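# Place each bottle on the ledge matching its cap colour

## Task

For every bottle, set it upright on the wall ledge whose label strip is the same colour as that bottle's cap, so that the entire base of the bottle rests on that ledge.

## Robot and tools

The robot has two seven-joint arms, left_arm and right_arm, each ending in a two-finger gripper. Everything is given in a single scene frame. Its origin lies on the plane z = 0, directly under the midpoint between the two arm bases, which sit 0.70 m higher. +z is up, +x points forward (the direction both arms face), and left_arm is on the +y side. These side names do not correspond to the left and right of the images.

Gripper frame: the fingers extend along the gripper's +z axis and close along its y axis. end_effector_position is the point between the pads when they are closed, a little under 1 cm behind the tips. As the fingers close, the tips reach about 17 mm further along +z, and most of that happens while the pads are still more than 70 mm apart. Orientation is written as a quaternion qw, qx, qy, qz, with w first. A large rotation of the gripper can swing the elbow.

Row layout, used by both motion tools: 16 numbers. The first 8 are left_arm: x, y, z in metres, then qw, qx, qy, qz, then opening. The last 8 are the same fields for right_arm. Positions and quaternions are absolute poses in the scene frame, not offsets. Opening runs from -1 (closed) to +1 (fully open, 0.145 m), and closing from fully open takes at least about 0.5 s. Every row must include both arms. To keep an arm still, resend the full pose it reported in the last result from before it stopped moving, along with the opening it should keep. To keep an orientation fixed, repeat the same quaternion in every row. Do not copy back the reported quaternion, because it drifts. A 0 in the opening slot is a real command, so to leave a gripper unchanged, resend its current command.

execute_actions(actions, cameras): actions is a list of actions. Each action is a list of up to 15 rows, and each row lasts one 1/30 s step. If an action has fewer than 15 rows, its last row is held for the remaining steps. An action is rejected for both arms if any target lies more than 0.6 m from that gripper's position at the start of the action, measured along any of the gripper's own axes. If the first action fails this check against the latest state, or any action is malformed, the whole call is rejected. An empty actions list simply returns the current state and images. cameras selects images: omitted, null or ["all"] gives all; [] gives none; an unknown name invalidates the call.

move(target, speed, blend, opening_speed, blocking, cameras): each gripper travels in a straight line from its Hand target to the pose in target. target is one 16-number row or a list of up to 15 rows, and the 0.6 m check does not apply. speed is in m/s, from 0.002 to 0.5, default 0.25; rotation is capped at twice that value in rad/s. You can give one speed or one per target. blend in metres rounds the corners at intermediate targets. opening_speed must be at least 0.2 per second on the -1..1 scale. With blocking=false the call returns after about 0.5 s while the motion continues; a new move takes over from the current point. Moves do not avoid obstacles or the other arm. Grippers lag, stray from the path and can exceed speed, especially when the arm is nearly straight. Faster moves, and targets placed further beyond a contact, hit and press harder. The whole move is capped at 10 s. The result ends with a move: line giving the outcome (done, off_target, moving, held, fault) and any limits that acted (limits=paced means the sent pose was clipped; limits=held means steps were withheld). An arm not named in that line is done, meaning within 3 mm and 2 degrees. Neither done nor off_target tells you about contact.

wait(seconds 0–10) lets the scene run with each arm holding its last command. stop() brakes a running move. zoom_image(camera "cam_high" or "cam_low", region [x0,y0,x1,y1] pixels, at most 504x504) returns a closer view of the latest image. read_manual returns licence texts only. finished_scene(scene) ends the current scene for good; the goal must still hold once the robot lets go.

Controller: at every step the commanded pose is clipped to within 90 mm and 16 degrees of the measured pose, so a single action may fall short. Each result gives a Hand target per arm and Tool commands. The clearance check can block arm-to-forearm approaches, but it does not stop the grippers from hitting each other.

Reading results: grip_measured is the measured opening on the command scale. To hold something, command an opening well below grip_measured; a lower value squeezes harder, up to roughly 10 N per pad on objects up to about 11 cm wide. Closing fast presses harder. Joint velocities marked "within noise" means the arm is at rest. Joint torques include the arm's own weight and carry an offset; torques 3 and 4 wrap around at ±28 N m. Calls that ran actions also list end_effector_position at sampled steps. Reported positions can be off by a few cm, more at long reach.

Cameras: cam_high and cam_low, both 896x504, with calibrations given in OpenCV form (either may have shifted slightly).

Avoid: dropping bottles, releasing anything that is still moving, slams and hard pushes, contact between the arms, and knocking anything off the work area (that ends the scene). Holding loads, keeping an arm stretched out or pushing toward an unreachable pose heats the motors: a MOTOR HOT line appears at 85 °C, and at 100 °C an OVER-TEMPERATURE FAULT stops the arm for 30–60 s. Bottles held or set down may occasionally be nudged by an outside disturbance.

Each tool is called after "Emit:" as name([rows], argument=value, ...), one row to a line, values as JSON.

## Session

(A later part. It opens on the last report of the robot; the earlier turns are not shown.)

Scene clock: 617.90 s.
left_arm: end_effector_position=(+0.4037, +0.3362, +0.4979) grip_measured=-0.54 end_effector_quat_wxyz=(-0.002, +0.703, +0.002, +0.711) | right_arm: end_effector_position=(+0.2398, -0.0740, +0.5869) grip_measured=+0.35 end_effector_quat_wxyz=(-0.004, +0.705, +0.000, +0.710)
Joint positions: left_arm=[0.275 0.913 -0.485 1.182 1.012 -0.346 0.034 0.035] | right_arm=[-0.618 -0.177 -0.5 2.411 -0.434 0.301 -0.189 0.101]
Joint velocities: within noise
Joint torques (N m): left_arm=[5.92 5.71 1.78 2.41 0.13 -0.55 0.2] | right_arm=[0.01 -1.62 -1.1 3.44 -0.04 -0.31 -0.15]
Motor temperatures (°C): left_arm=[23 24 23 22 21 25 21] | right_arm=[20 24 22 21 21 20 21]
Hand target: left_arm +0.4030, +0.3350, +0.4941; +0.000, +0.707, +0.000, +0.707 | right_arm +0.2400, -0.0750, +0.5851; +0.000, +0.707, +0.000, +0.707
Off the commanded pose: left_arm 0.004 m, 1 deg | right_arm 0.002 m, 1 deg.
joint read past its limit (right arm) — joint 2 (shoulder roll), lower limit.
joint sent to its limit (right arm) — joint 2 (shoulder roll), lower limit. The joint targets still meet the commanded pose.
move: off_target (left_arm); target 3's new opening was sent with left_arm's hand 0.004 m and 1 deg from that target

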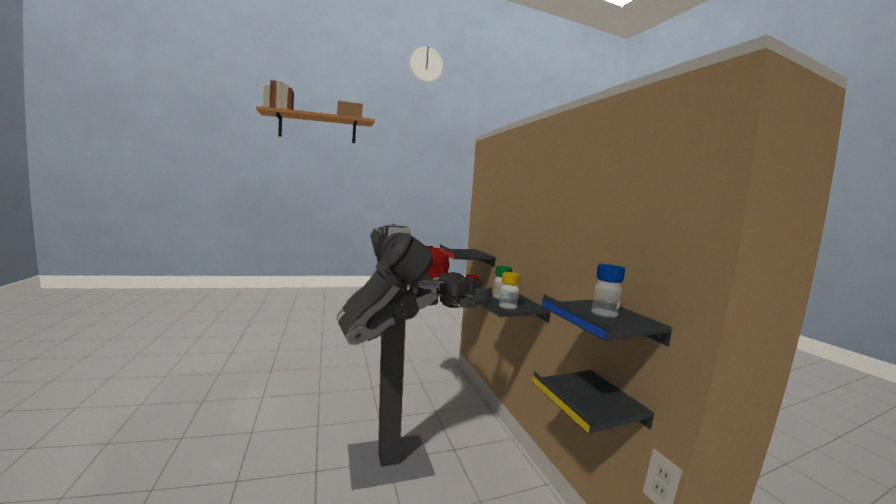

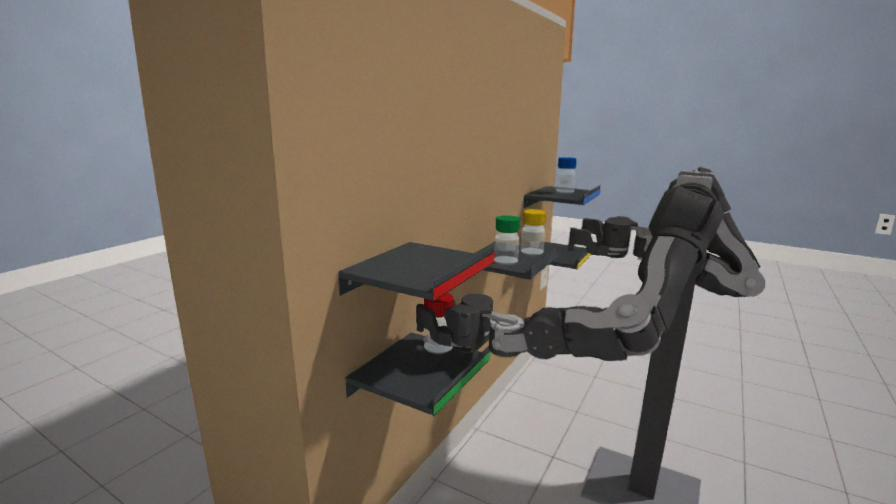

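Emit:
move([
  [0.4037,0.3362,0.4979,0,0.7071,0,0.7071,0.2,0.24,-0.075,0.585,0,0.7071,0,0.7071,0.35],
  [0.385,0.3362,0.4979,0,0.7071,0,0.7071,0.3,0.24,-0.075,0.585,0,0.7071,0,0.7071,0.35],
  [0.385,0.3362,0.4979,0,0.7071,0,0.7071,-0.95,0.24,-0.075,0.585,0,0.7071,0,0.7071,0.35],
], speed=0.06, opening_speed=0.5)

Scene clock: 674.63 s.
left_arm: end_effector_position=(+0.3853, +0.3356, +0.4973) grip_measured=-0.24 end_effector_quat_wxyz=(+0.001, +0.708, -0.002, +0.706) | right_arm: end_effector_position=(+0.2398, -0.0740, +0.5869) grip_measured=+0.35 end_effector_quat_wxyz=(-0.004, +0.705, +0.000, +0.710)
Joint positions: left_arm=[0.165 0.976 -0.452 1.281 1.042 -0.364 0.006 0.057] | right_arm=[-0.618 -0.177 -0.5 2.411 -0.434 0.301 -0.189 0.101]
Joint velocities: within noise
Joint torques (N m): left_arm=[5.21 6.71 3.03 3.47 0.18 -0.7 -0.01] | right_arm=[-0.04 -1.7 -1.06 3.43 -0.04 -0.33 -0.16]
Motor temperatures (°C): left_arm=[24 25 24 22 21 25 21] | right_arm=[20 24 22 21 20 20 21]
Hand target: left_arm +0.3850, +0.3361, +0.4979; +0.000, +0.707, +0.000, +0.707 | right_arm +0.2400, -0.0750, +0.5851; +0.000, +0.707, +0.000, +0.707
Off the commanded pose: left_arm 0.001 m, 0 deg | right_arm 0.002 m, 1 deg.
joint read past its limit (right arm) — joint 2 (shoulder roll), lower limit.
joint sent to its limit (right arm) — joint 2 (shoulder roll), lower limit. The joint targets still meet the commanded pose.
move: done

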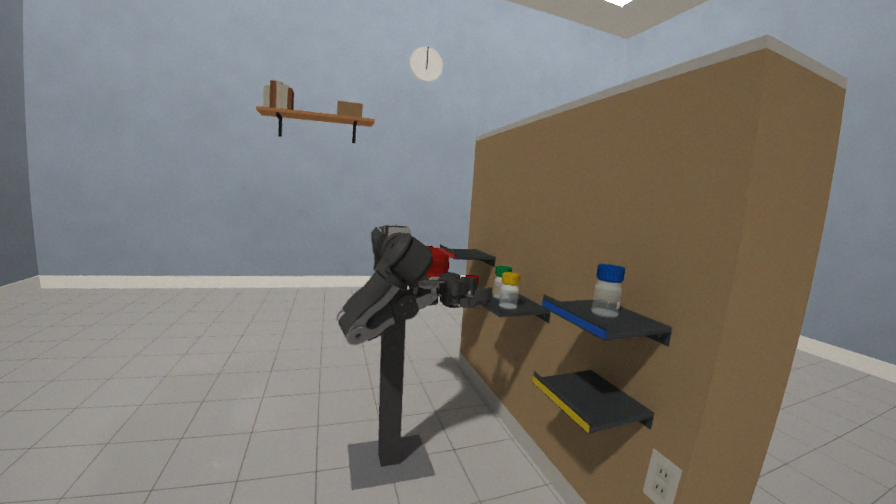

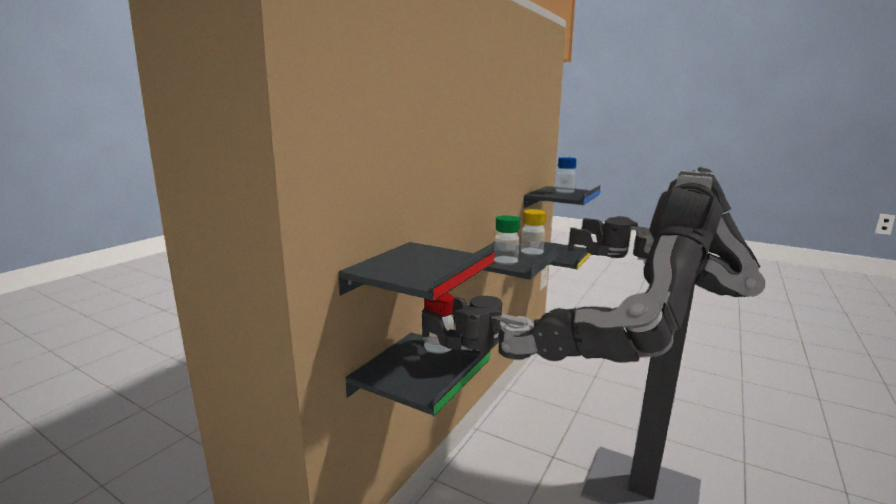

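Emit:
move([
  [0.385,0.336,0.53,0,0.7071,0,0.7071,-0.95,0.24,-0.075,0.585,0,0.7071,0,0.7071,0.5],
  [0.22,0.336,0.53,0,0.7071,0,0.7071,-0.95,0.24,-0.075,0.585,0,0.7071,0,0.7071,0.5],
  [0.22,0.36,0.745,0,0.7071,0,0.7071,-0.95,0.24,-0.075,0.585,0,0.7071,0,0.7071,0.5],
], speed=[0.06,0.12,0.12], blend=[0.005,0.015,0])

Emit:
zoom_image(camera="cam_low", region=[380, 160, 680, 360])

Emit:
zoom_image(camera="cam_high", region=[380, 200, 600, 340])

Scene clock: 693.17 s.
left_arm: end_effector_position=(+0.2201, +0.3599, +0.7441) grip_measured=-0.24 end_effector_quat_wxyz=(-0.001, +0.709, +0.000, +0.705) | right_arm: end_effector_position=(+0.2398, -0.0740, +0.5869) grip_measured=+0.50 end_effector_quat_wxyz=(-0.004, +0.705, +0.000, +0.710)
Joint positions: left_arm=[-0.874 0.89 1.575 2.088 1.435 0.695 0.213 0.057] | right_arm=[-0.618 -0.177 -0.5 2.411 -0.434 0.301 -0.189 0.112]
Joint velocities: within noise
Joint torques (N m): left_arm=[0.7 4.36 2.03 0.51 0.21 -0.79 0.16] | right_arm=[-0.12 -1.67 -1.05 3.33 -0.04 -0.32 -0.16]
Motor temperatures (°C): left_arm=[23 25 25 22 21 25 21] | right_arm=[20 24 22 21 20 20 21]
Hand target: left_arm +0.2200, +0.3601, +0.7450; +0.000, +0.707, +0.000, +0.707 | right_arm +0.2400, -0.0750, +0.5851; +0.000, +0.707, +0.000, +0.707
Off the commanded pose: left_arm 0.001 m, 0 deg | right_arm 0.002 m, 1 deg.
joint read past its limit (left arm) — joint 3 (upper arm roll), upper limit.
joint read past its limit (right arm) — joint 2 (shoulder roll), lower limit.
joint sent to its limit (right arm) — joint 2 (shoulder roll), lower limit. The joint targets still meet the commanded pose.
move: done; blend cut to 0 m at target 1

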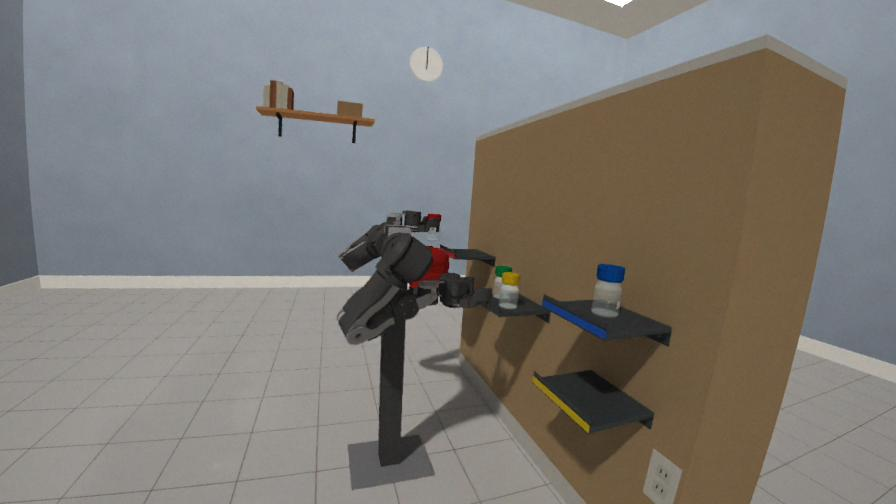

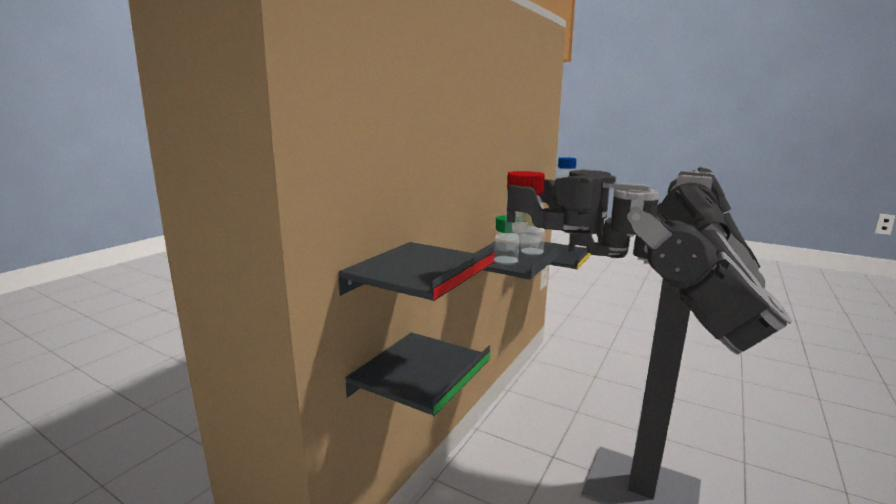

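Scaled by 1.680 from the camera's 896x504 image, which has a finer 1280x720 frame.

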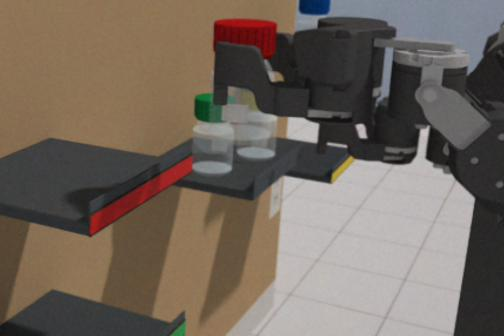

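Scaled by 2.291 from the camera's 896x504 image, which has a finer 1280x720 frame.

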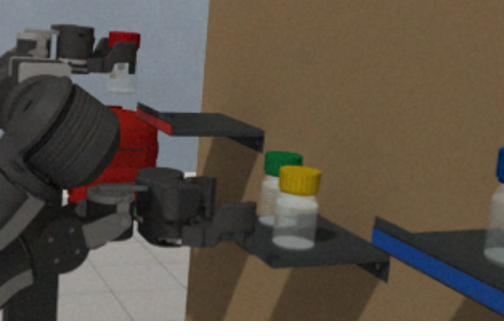

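Emit:
move([
  [0.385,0.365,0.74,0,0.7071,0,0.7071,-0.95,0.24,-0.075,0.585,0,0.7071,0,0.7071,0.5],
  [0.385,0.365,0.707,0,0.7071,0,0.7071,-0.95,0.24,-0.075,0.585,0,0.7071,0,0.7071,0.5],
  [0.385,0.365,0.687,0,0.7071,0,0.7071,-0.95,0.24,-0.075,0.585,0,0.7071,0,0.7071,0.5],
], speed=[0.12,0.06,0.03])

Emit:
zoom_image(camera="cam_low", region=[320, 140, 620, 340])

Scene clock: 704.57 s.
left_arm: end_effector_position=(+0.3855, +0.3638, +0.6908) grip_measured=-0.24 end_effector_quat_wxyz=(+0.002, +0.704, -0.001, +0.710) | right_arm: end_effector_position=(+0.2398, -0.0740, +0.5869) grip_measured=+0.50 end_effector_quat_wxyz=(-0.004, +0.705, +0.000, +0.710)
Joint positions: left_arm=[-1.172 1.603 1.126 1.582 1.584 -0.056 -0.036 0.057] | right_arm=[-0.618 -0.177 -0.5 2.411 -0.434 0.301 -0.189 0.112]
Joint velocities: within noise
Joint torques (N m): left_arm=[4.26 2.86 2.8 0.28 0.06 -0.66 0.01] | right_arm=[-0.01 -1.6 -1.13 3.41 -0.06 -0.31 -0.14]
Motor temperatures (°C): left_arm=[23 25 25 22 21 25 21] | right_arm=[20 24 22 21 20 20 21]
Hand target: left_arm +0.3850, +0.3649, +0.6871; +0.000, +0.707, +0.000, +0.707 | right_arm +0.2400, -0.0750, +0.5851; +0.000, +0.707, +0.000, +0.707
Off the commanded pose: left_arm 0.004 m, 1 deg | right_arm 0.002 m, 1 deg.
joint read past its limit (right arm) — joint 2 (shoulder roll), lower limit.
joint sent to its limit (right arm) — joint 2 (shoulder roll), lower limit. The joint targets still meet the commanded pose.
move: off_target (left_arm)

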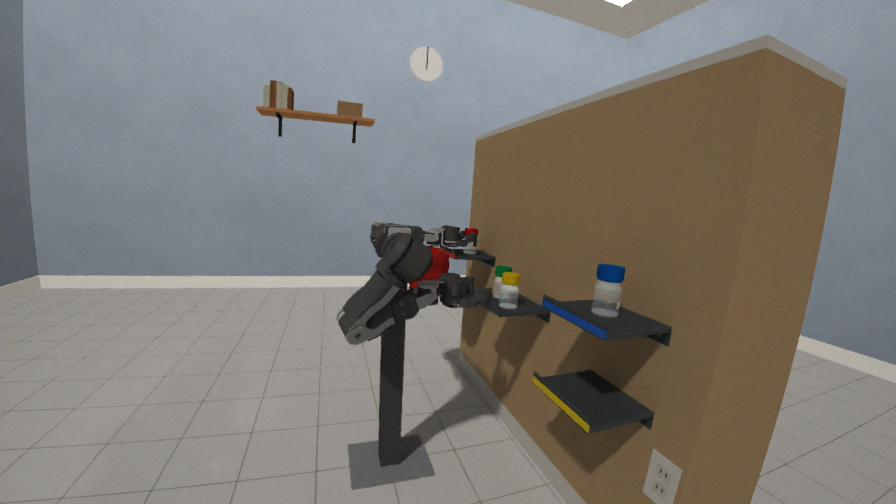

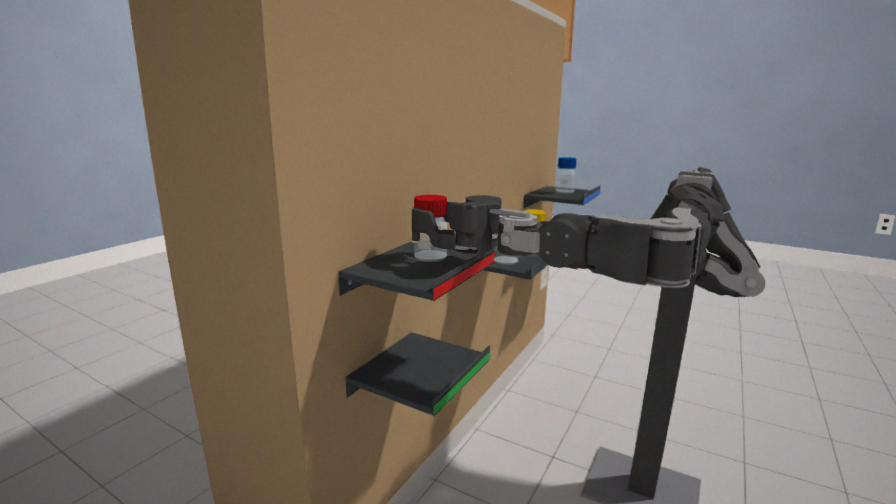

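Scaled by 1.680 from the camera's 896x504 image, which has a finer 1280x720 frame.

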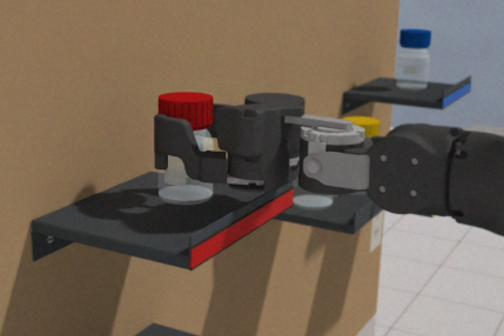

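Emit:
move([
  [0.385,0.364,0.690,0,0.7071,0,0.7071,0.2,0.24,-0.070,0.585,0,0.7071,0,0.7071,0.2],
  [0.26,0.364,0.690,0,0.7071,0,0.7071,0.2,0.24,-0.07,0.582,0,0.7071,0,0.7071,0.2],
  [0.22,0.364,0.690,0,0.7071,0,0.7071,0.2,0.31,-0.07,0.582,0,0.7071,0,0.7071,0.2],
], speed=[0.05,0.1,0.1], opening_speed=0.4)

Emit:
zoom_image(camera="cam_low", region=[320, 140, 620, 340])

Emit:
zoom_image(camera="cam_high", region=[420, 200, 580, 330])

Scene clock: 725.73 s.
left_arm: end_effector_position=(+0.2200, +0.3652, +0.6899) grip_measured=+0.20 end_effector_quat_wxyz=(-0.002, +0.706, +0.002, +0.708) | right_arm: end_effector_position=(+0.3098, -0.0689, +0.5837) grip_measured=+0.20 end_effector_quat_wxyz=(-0.002, +0.705, +0.002, +0.710)
Joint positions: left_arm=[-1.251 0.784 1.44 2.093 1.424 0.194 0.258 0.09] | right_arm=[-0.187 -0.177 -0.388 2.17 -0.264 0.468 -0.23 0.09]
Joint velocities: within noise
Joint torques (N m): left_arm=[-1.07 2.44 3.29 1.32 0.3 -0.53 0.23] | right_arm=[2.07 -2.18 -0.79 3.63 0.07 -0.3 -0.15]
Motor temperatures (°C): left_arm=[23 24 25 21 21 25 21] | right_arm=[20 24 22 21 20 20 21]
Hand target: left_arm +0.2200, +0.3640, +0.6900; +0.000, +0.707, +0.000, +0.707 | right_arm +0.3100, -0.0700, +0.5821; +0.000, +0.707, +0.000, +0.707
Off the commanded pose: left_arm 0.001 m, 0 deg | right_arm 0.002 m, 1 deg.
joint read past its limit (right arm) — joint 2 (shoulder roll), lower limit.
joint sent to its limit (right arm) — joint 2 (shoulder roll), lower limit. The joint targets still meet the commanded pose.
move: done

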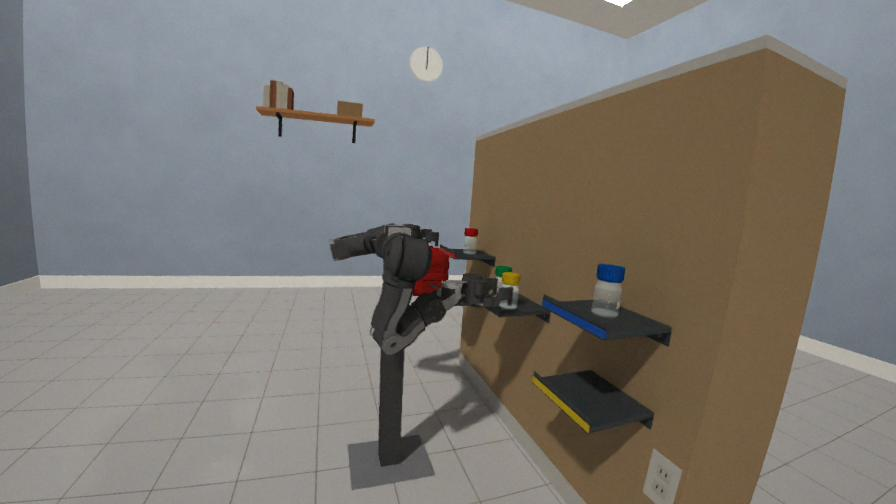

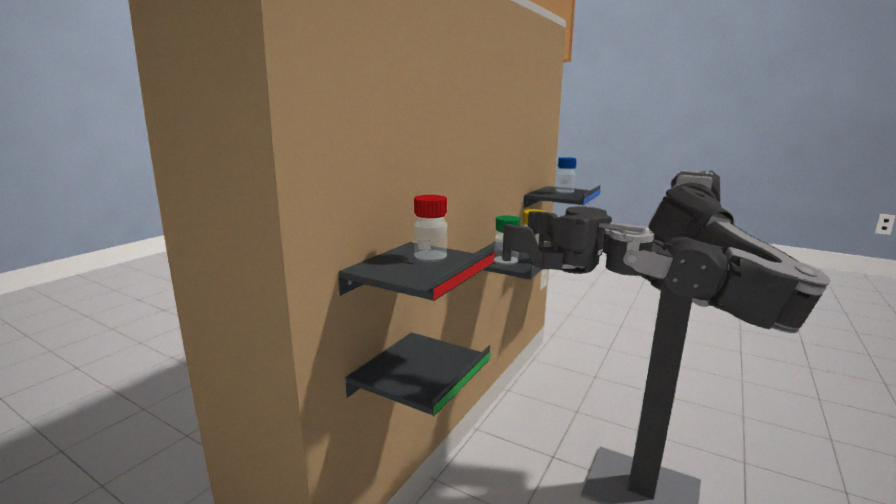

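Scaled by 1.680 from the camera's 896x504 image, which has a finer 1280x720 frame.

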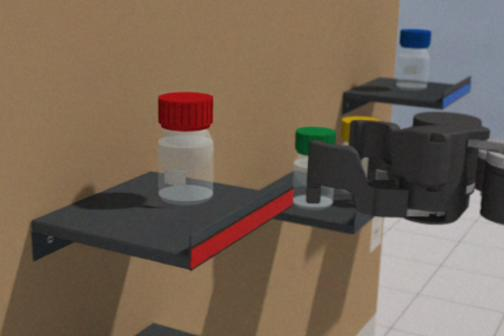

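Scaled by 3.150 from the camera's 896x504 image, which has a finer 1280x720 frame.

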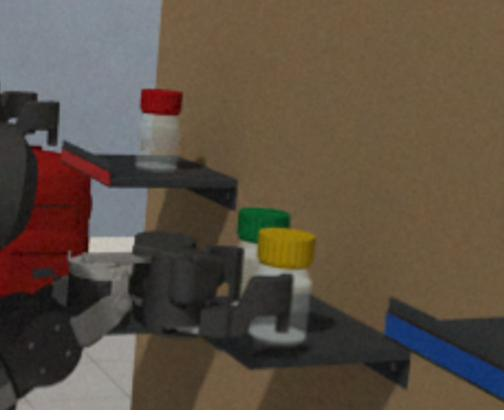

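Emit:
move([
  [0.21,0.36,0.60,0,0.7071,0,0.7071,0.2,0.31,-0.07,0.582,0,0.7071,0,0.7071,0.2],
  [0.22,0.28,0.43,0,0.7071,0,0.7071,0.3,0.31,-0.07,0.582,0,0.7071,0,0.7071,0.2],
], speed=0.15, blend=[0.03,0])

Emit:
zoom_image(camera="cam_low", region=[440, 160, 640, 300])

Scene clock: 749.70 s.
left_arm: end_effector_position=(+0.2204, +0.2793, +0.4309) grip_measured=+0.30 end_effector_quat_wxyz=(+0.001, +0.706, +0.001, +0.708) | right_arm: end_effector_position=(+0.3098, -0.0689, +0.5837) grip_measured=+0.20 end_effector_quat_wxyz=(-0.002, +0.705, +0.002, +0.710)
Joint positions: left_arm=[-0.679 0.432 0.199 1.625 0.546 -0.539 0.186 0.098] | right_arm=[-0.187 -0.177 -0.388 2.17 -0.264 0.468 -0.23 0.09]
Joint velocities: within noise
Joint torques (N m): left_arm=[-0.17 3.26 1.33 3.6 0.16 -0.67 0.09] | right_arm=[1.99 -2.04 -0.76 3.64 0.04 -0.32 -0.13]
Motor temperatures (°C): left_arm=[22 23 25 21 21 25 21] | right_arm=[20 24 22 21 20 20 21]
Hand target: left_arm +0.2200, +0.2801, +0.4300; +0.000, +0.707, +0.000, +0.707 | right_arm +0.3100, -0.0700, +0.5821; +0.000, +0.707, +0.000, +0.707
Off the commanded pose: left_arm 0.001 m, 0 deg | right_arm 0.002 m, 1 deg.
joint read past its limit (right arm) — joint 2 (shoulder roll), lower limit.
joint sent to its limit (right arm) — joint 2 (shoulder roll), lower limit. The joint targets still meet the commanded pose.
move: done

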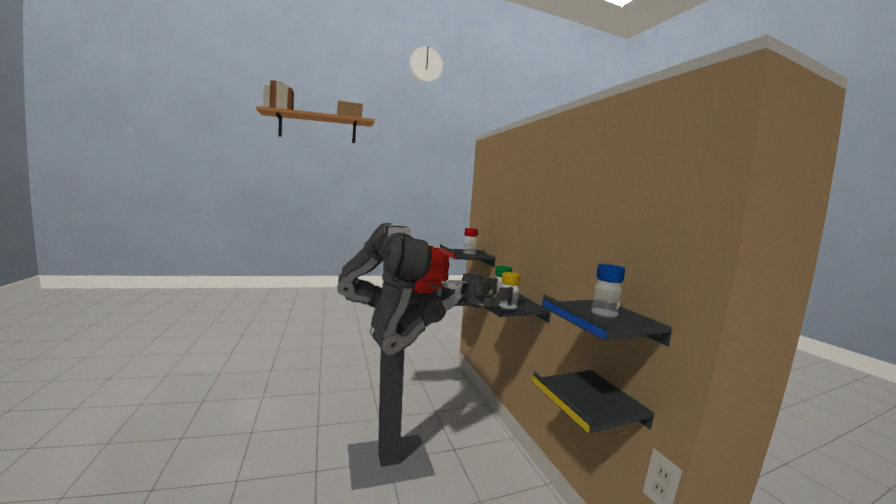

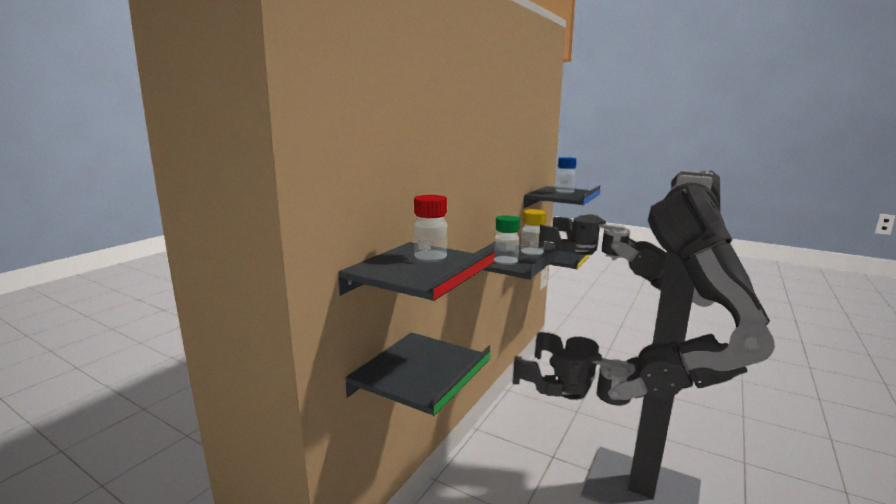

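Scaled by 2.520 from the camera's 896x504 image, which has a finer 1280x720 frame.

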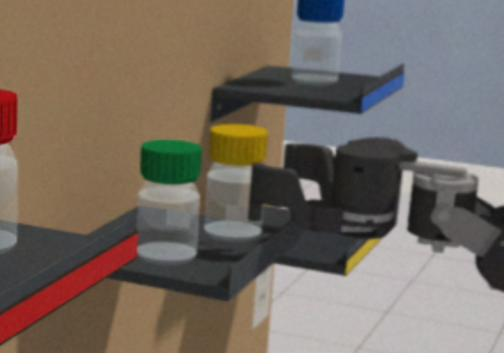

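Emit:
move(target=[0.22,0.28,0.43,0,0.7071,0,0.7071,0.3,0.345,-0.067,0.582,0,0.7071,0,0.7071,0.2], speed=0.06)

Emit:
zoom_image(camera="cam_low", region=[440, 160, 640, 300])

Emit:
zoom_image(camera="cam_high", region=[440, 240, 560, 330])

Scene clock: 767.17 s.
left_arm: end_effector_position=(+0.2204, +0.2793, +0.4309) grip_measured=+0.30 end_effector_quat_wxyz=(+0.001, +0.706, +0.001, +0.708) | right_arm: end_effector_position=(+0.3448, -0.0657, +0.5840) grip_measured=+0.20 end_effector_quat_wxyz=(-0.002, +0.704, +0.002, +0.710)
Joint positions: left_arm=[-0.679 0.432 0.199 1.625 0.546 -0.539 0.186 0.098] | right_arm=[-0.011 -0.177 -0.345 2.024 -0.196 0.488 -0.248 0.09]
Joint velocities: within noise
Joint torques (N m): left_arm=[-0.17 3.26 1.33 3.6 0.17 -0.67 0.09] | right_arm=[2.84 -2.15 -0.55 3.47 0.06 -0.32 -0.14]
Motor temperatures (°C): left_arm=[22 23 25 22 21 25 21] | right_arm=[20 23 22 21 20 20 21]
Hand target: left_arm +0.2200, +0.2801, +0.4300; +0.000, +0.707, +0.000, +0.707 | right_arm +0.3450, -0.0670, +0.5819; +0.000, +0.707, +0.000, +0.707
Off the commanded pose: left_arm 0.001 m, 0 deg | right_arm 0.002 m, 1 deg.
joint read past its limit (right arm) — joint 2 (shoulder roll), lower limit.
joint sent to its limit (right arm) — joint 2 (shoulder roll), lower limit. The joint targets still meet the commanded pose.
move: done

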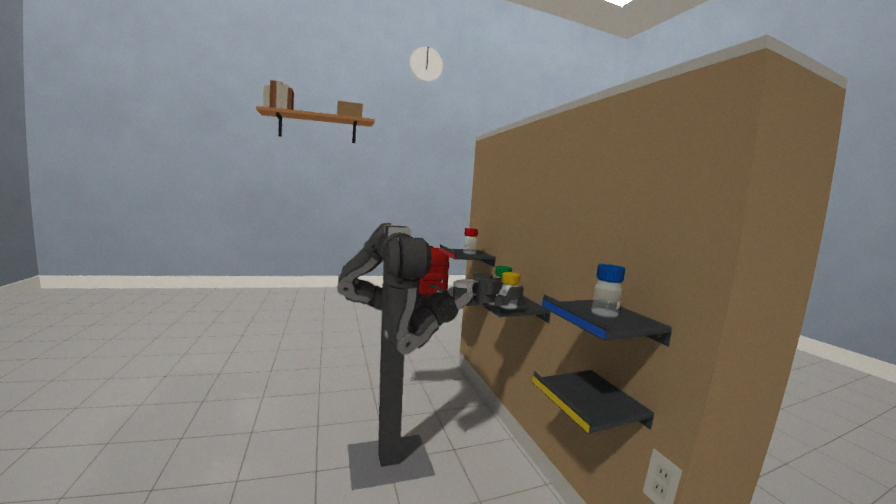

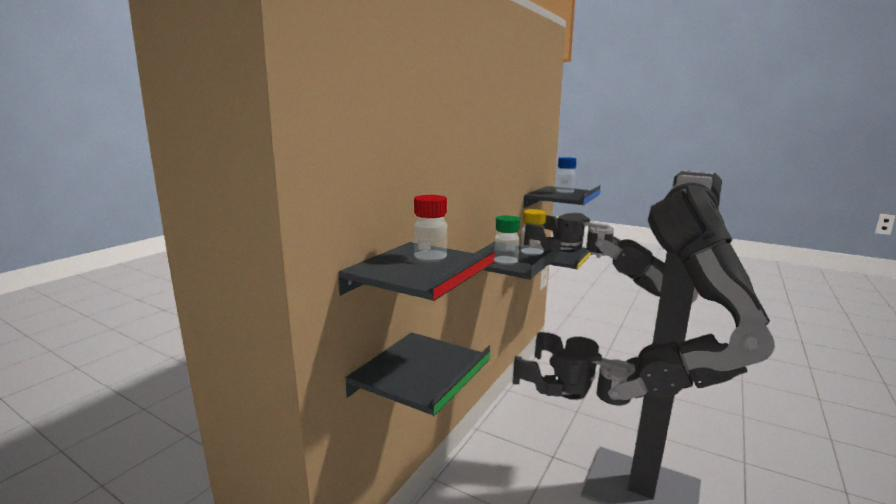

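Scaled by 2.520 from the camera's 896x504 image, which has a finer 1280x720 frame.

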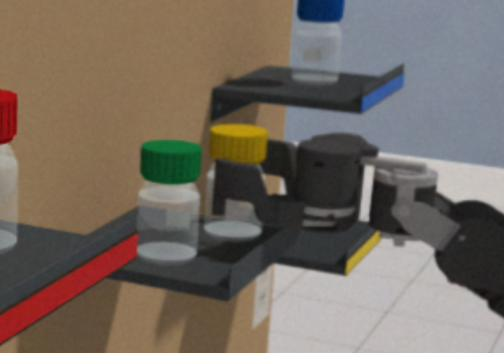

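Scaled by 4.200 from the camera's 896x504 image, which has a finer 1280x720 frame.

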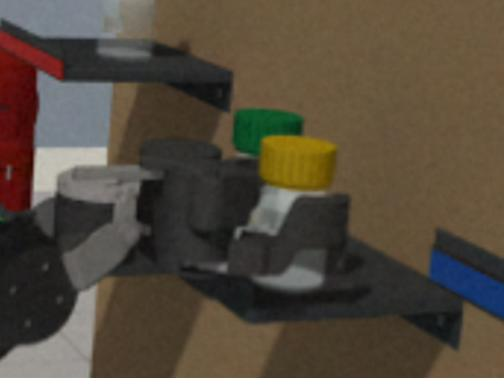

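Emit:
move([
  [0.22,0.28,0.43,0,0.7071,0,0.7071,0.3,0.349,-0.067,0.582,0,0.7071,0,0.7071,0.2],
  [0.22,0.28,0.43,0,0.7071,0,0.7071,0.3,0.349,-0.067,0.582,0,0.7071,0,0.7071,-0.95],
], speed=0.06, opening_speed=0.5)

Emit:
zoom_image(camera="cam_high", region=[440, 240, 560, 330])

Emit:
zoom_image(camera="cam_low", region=[440, 160, 640, 300])

Scene clock: 776.63 s.
left_arm: end_effector_position=(+0.2204, +0.2793, +0.4309) grip_measured=+0.30 end_effector_quat_wxyz=(+0.001, +0.706, +0.001, +0.708) | right_arm: end_effector_position=(+0.3484, -0.0654, +0.5835) grip_measured=-0.25 end_effector_quat_wxyz=(-0.004, +0.705, +0.002, +0.709)
Joint positions: left_arm=[-0.679 0.432 0.199 1.625 0.546 -0.539 0.186 0.098] | right_arm=[0.005 -0.177 -0.34 2.008 -0.186 0.488 -0.248 0.057]
Joint velocities: within noise
Joint torques (N m): left_arm=[-0.17 3.26 1.33 3.6 0.17 -0.67 0.09] | right_arm=[3.52 -2.25 -0.39 3.3 -0.06 -0.32 -0.16]
Motor temperatures (°C): left_arm=[22 23 24 22 21 25 21] | right_arm=[21 23 22 21 20 20 21]
Hand target: left_arm +0.2200, +0.2801, +0.4300; +0.000, +0.707, +0.000, +0.707 | right_arm +0.3490, -0.0670, +0.5820; +0.000, +0.707, +0.000, +0.707
Off the commanded pose: left_arm 0.001 m, 0 deg | right_arm 0.002 m, 1 deg.
joint read past its limit (right arm) — joint 2 (shoulder roll), lower limit.
joint sent to its limit (right arm) — joint 2 (shoulder roll), lower limit. The joint targets still meet the commanded pose.
move: done

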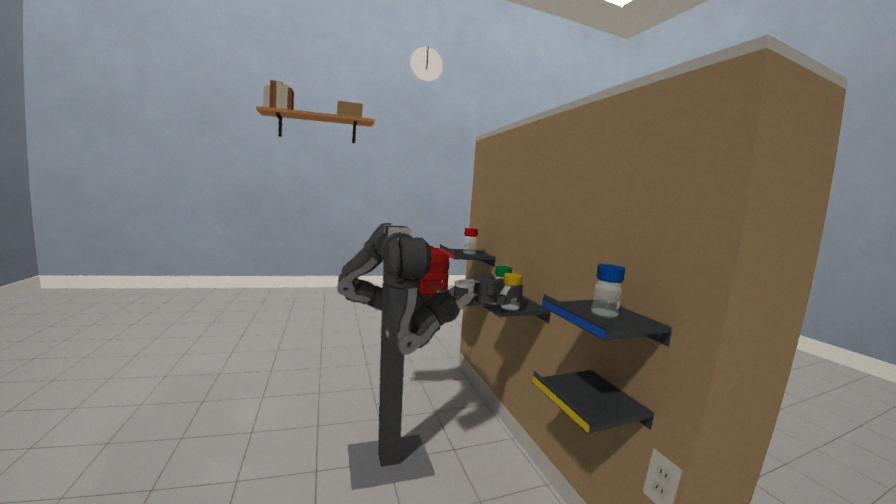

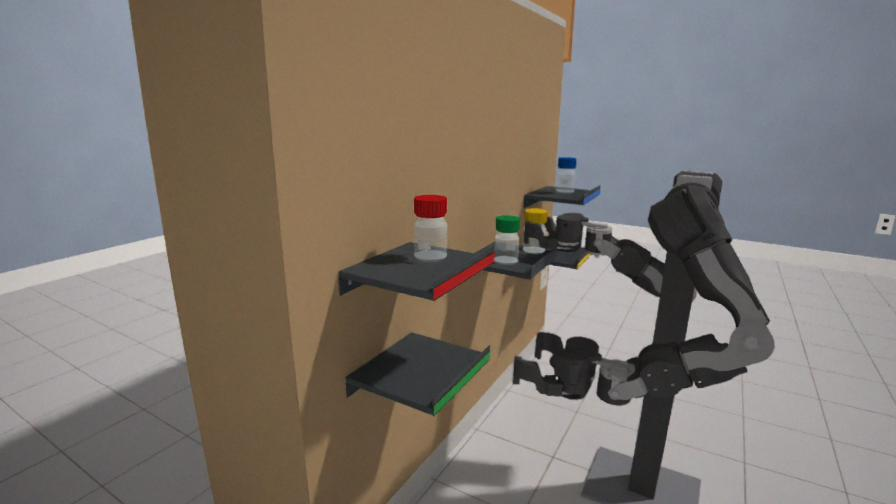

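Scaled by 4.200 from the camera's 896x504 image, which has a finer 1280x720 frame.

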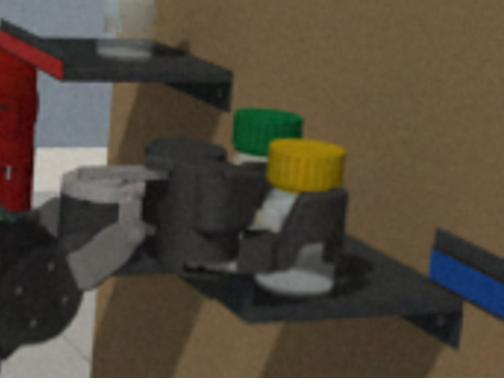

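Scaled by 2.520 from the camera's 896x504 image, which has a finer 1280x720 frame.

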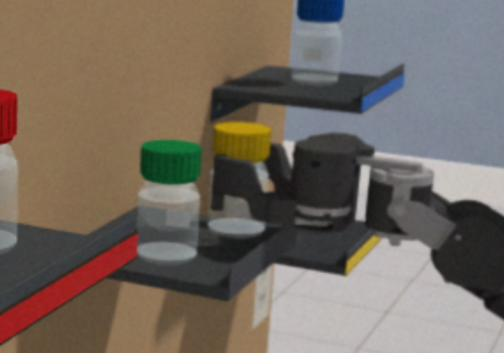

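Emit:
move([
  [0.22,0.28,0.43,0,0.7071,0,0.7071,0.3,0.349,-0.069,0.62,0,0.7071,0,0.7071,-0.95],
  [0.22,0.28,0.43,0,0.7071,0,0.7071,0.3,0.22,-0.10,0.61,0,0.7071,0,0.7071,-0.95],
  [0.23,0.10,0.45,0,0.7071,0,0.7071,0.3,0.21,-0.38,0.525,0,0.7071,0,0.7071,-0.95],
], speed=[0.06,0.12,0.15], blend=[0.005,0.03,0])

Scene clock: 790.73 s.
left_arm: end_effector_position=(+0.2303, +0.0992, +0.4525) grip_measured=+0.30 end_effector_quat_wxyz=(+0.002, +0.704, +0.000, +0.710) | right_arm: end_effector_position=(+0.2093, -0.3799, +0.5211) grip_measured=-0.25 end_effector_quat_wxyz=(+0.000, +0.713, -0.002, +0.701)
Joint positions: left_arm=[-0.666 -0.14 -0.155 1.864 -0.217 -0.359 -0.109 0.098] | right_arm=[-1.07 0.808 0.625 1.697 1.108 -0.465 0.355 0.057]
Joint velocities: within noise
Joint torques (N m): left_arm=[-0.07 -1.44 -0.84 4.16 0.05 -0.54 0.01] | right_arm=[-0.15 3.2 5.04 2.5 0.4 -0.63 0.2]
Motor temperatures (°C): left_arm=[22 23 24 22 21 25 21] | right_arm=[21 23 22 21 20 20 21]
Hand target: left_arm +0.2300, +0.1000, +0.4500; +0.000, +0.707, +0.000, +0.707 | right_arm +0.2100, -0.3800, +0.5250; +0.000, +0.707, +0.000, +0.707
Off the commanded pose: left_arm 0.003 m, 1 deg | right_arm 0.004 m, 1 deg.
move: off_target (right_arm)

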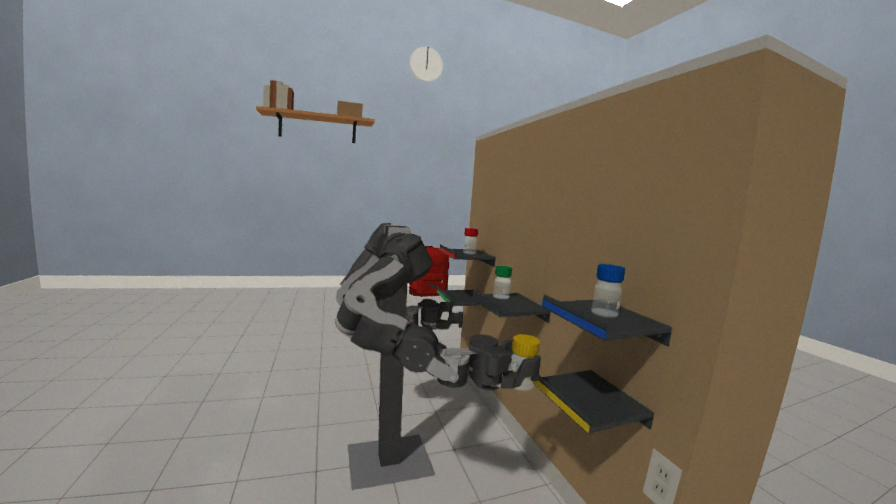

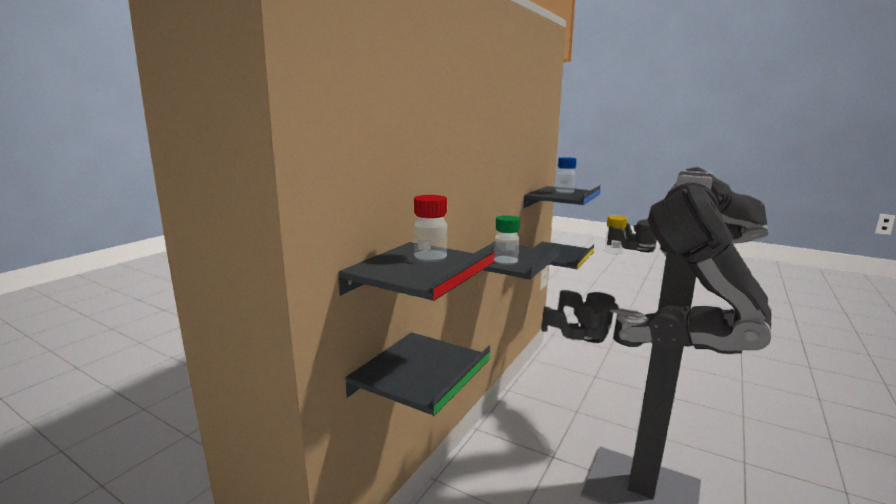

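Emit:
move([
  [0.23,0.03,0.48,0,0.7071,0,0.7071,0.2,0.25,-0.385,0.529,0,0.7071,0,0.7071,-0.95],
  [0.23,0.03,0.59,0,0.7071,0,0.7071,0.2,0.38,-0.385,0.529,0,0.7071,0,0.7071,-0.95],
  [0.23,0.03,0.59,0,0.7071,0,0.7071,0.2,0.38,-0.385,0.507,0,0.7071,0,0.7071,-0.95],
  [0.23,0.03,0.59,0,0.7071,0,0.7071,0.2,0.38,-0.385,0.489,0,0.7071,0,0.7071,-0.95],
], speed=[0.12,0.12,0.06,0.03])

Emit:
zoom_image(camera="cam_high", region=[440, 290, 680, 450])

Emit:
zoom_image(camera="cam_low", region=[420, 150, 660, 320])

Scene clock: 805.07 s.
left_arm: end_effector_position=(+0.2357, +0.0555, +0.5898) grip_measured=+0.20 end_effector_quat_wxyz=(-0.054, +0.695, -0.013, +0.717) | right_arm: end_effector_position=(+0.3791, -0.3859, +0.4859) grip_measured=-0.25 end_effector_quat_wxyz=(+0.001, +0.713, -0.002, +0.702)
Joint positions: left_arm=[-0.543 -0.117 -0.692 2.334 -0.555 0.364 -0.434 0.09] | right_arm=[0.142 0.85 -0.134 1.035 0.91 -0.288 0.323 0.057]
Joint velocities: within noise
Joint torques (N m): left_arm=[-3.31 -11.78 -17.11 1.29 0.63 -0.5 -0.1] | right_arm=[4.68 6.82 3.52 2.71 0.35 -0.74 0.17]
Motor temperatures (°C): left_arm=[22 24 28 22 21 25 21] | right_arm=[21 24 23 21 20 20 21]
Hand target: left_arm +0.2302, +0.0308, +0.5914; +0.001, +0.706, -0.002, +0.708 | right_arm +0.3800, -0.3851, +0.4891; +0.000, +0.707, +0.000, +0.707
Off the commanded pose: left_arm 0.026 m, 7 deg | right_arm 0.003 m, 1 deg.
joint sent to its limit (left arm) — joint 2 (shoulder roll), lower limit. The joint targets still meet the commanded pose.
move: off_target (left_arm)

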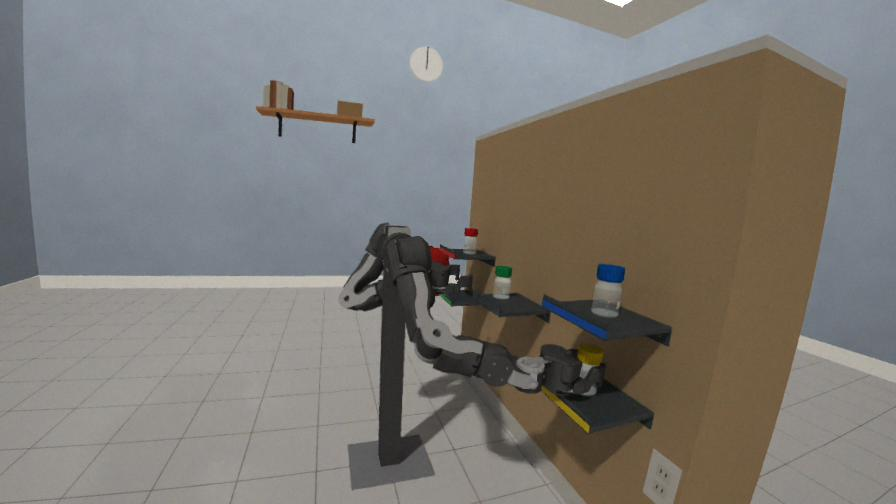

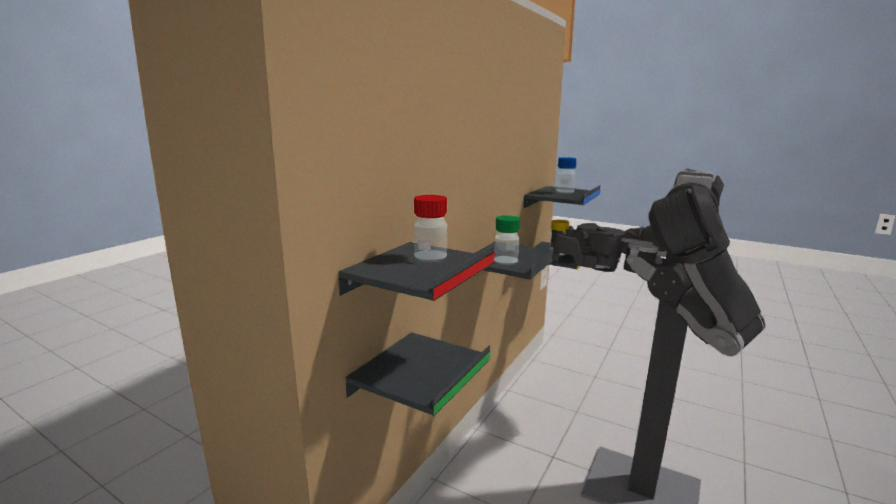

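Scaled by 2.100 from the camera's 896x504 image, which has a finer 1280x720 frame.

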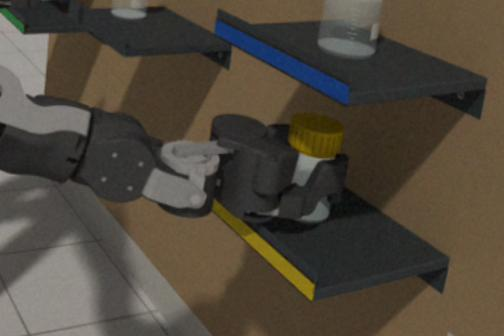

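Scaled by 2.100 from the camera's 896x504 image, which has a finer 1280x720 frame.

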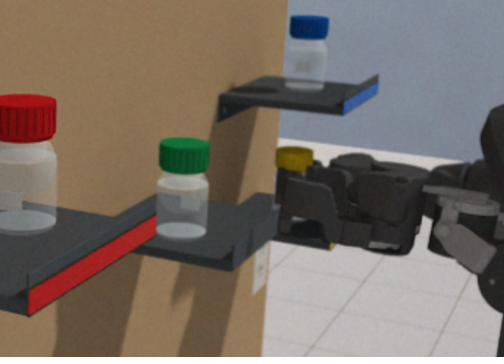

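Emit:
move([
  [0.23,0.09,0.56,0,0.7071,0,0.7071,0.2,0.38,-0.386,0.482,0,0.7071,0,0.7071,-0.95],
  [0.23,0.09,0.50,0,0.7071,0,0.7071,0.2,0.38,-0.386,0.474,0,0.7071,0,0.7071,-0.95],
], speed=[0.06,0.06])

Emit:
zoom_image(camera="cam_high", region=[440, 290, 680, 450])

Scene clock: 821.20 s.
left_arm: end_effector_position=(+0.2297, +0.0893, +0.5013) grip_measured=+0.20 end_effector_quat_wxyz=(+0.001, +0.706, -0.001, +0.708) | right_arm: end_effector_position=(+0.3814, -0.3881, +0.4841) grip_measured=-0.25 end_effector_quat_wxyz=(+0.003, +0.694, -0.001, +0.720)
Joint positions: left_arm=[-0.656 0.066 -0.392 2.104 -0.187 -0.102 -0.369 0.09] | right_arm=[0.185 0.826 -0.164 0.956 0.917 -0.373 0.36 0.057]
Joint velocities: within noise
Joint torques (N m): left_arm=[0.09 -0.94 -0.64 4.55 -0.01 -0.67 0.03] | right_arm=[2.91 6.26 0.62 1.68 0.14 0.15 -0.02]
Motor temperatures (°C): left_arm=[22 29 48 22 22 25 21] | right_arm=[21 24 23 21 20 21 21]
Hand target: left_arm +0.2300, +0.0900, +0.4999; +0.000, +0.707, +0.000, +0.707 | right_arm +0.3797, -0.3860, +0.4741; +0.000, +0.707, +0.000, +0.707
Off the commanded pose: left_arm 0.001 m, 0 deg | right_arm 0.010 m, 2 deg.
move: off_target (right_arm)

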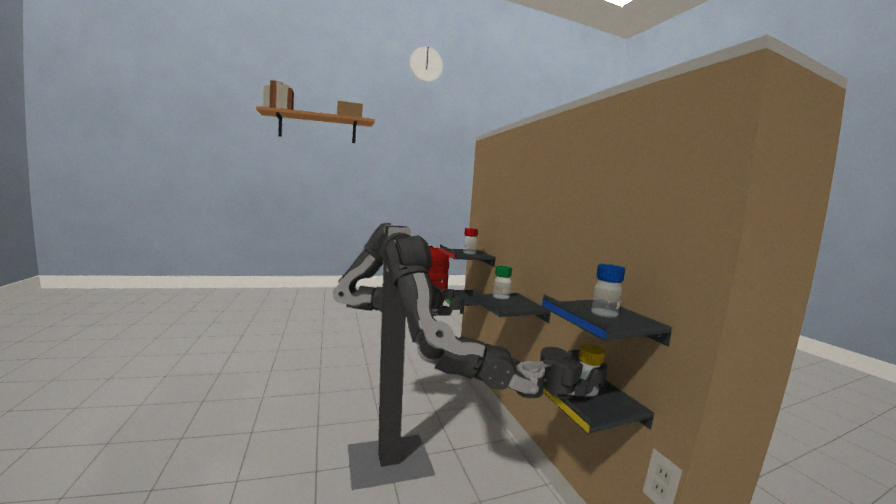

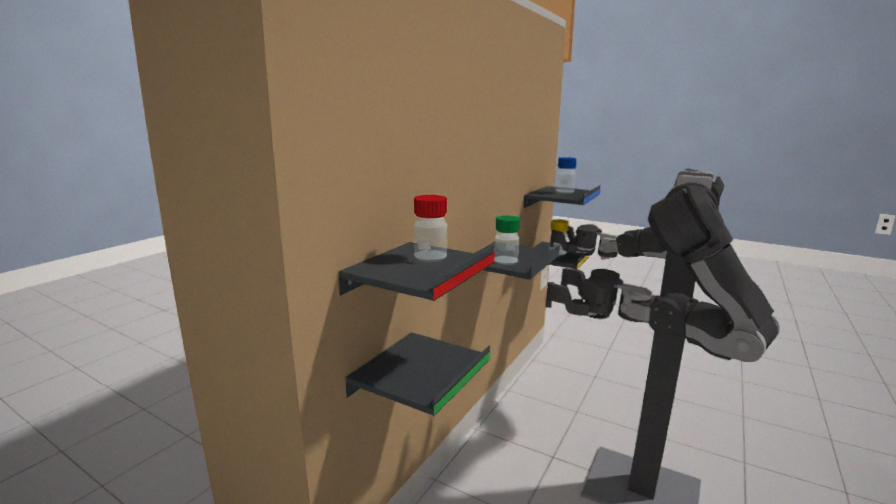

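Scaled by 2.100 from the camera's 896x504 image, which has a finer 1280x720 frame.

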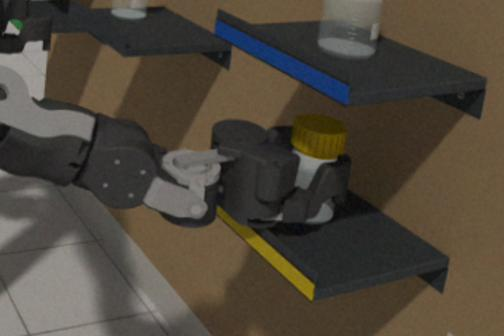

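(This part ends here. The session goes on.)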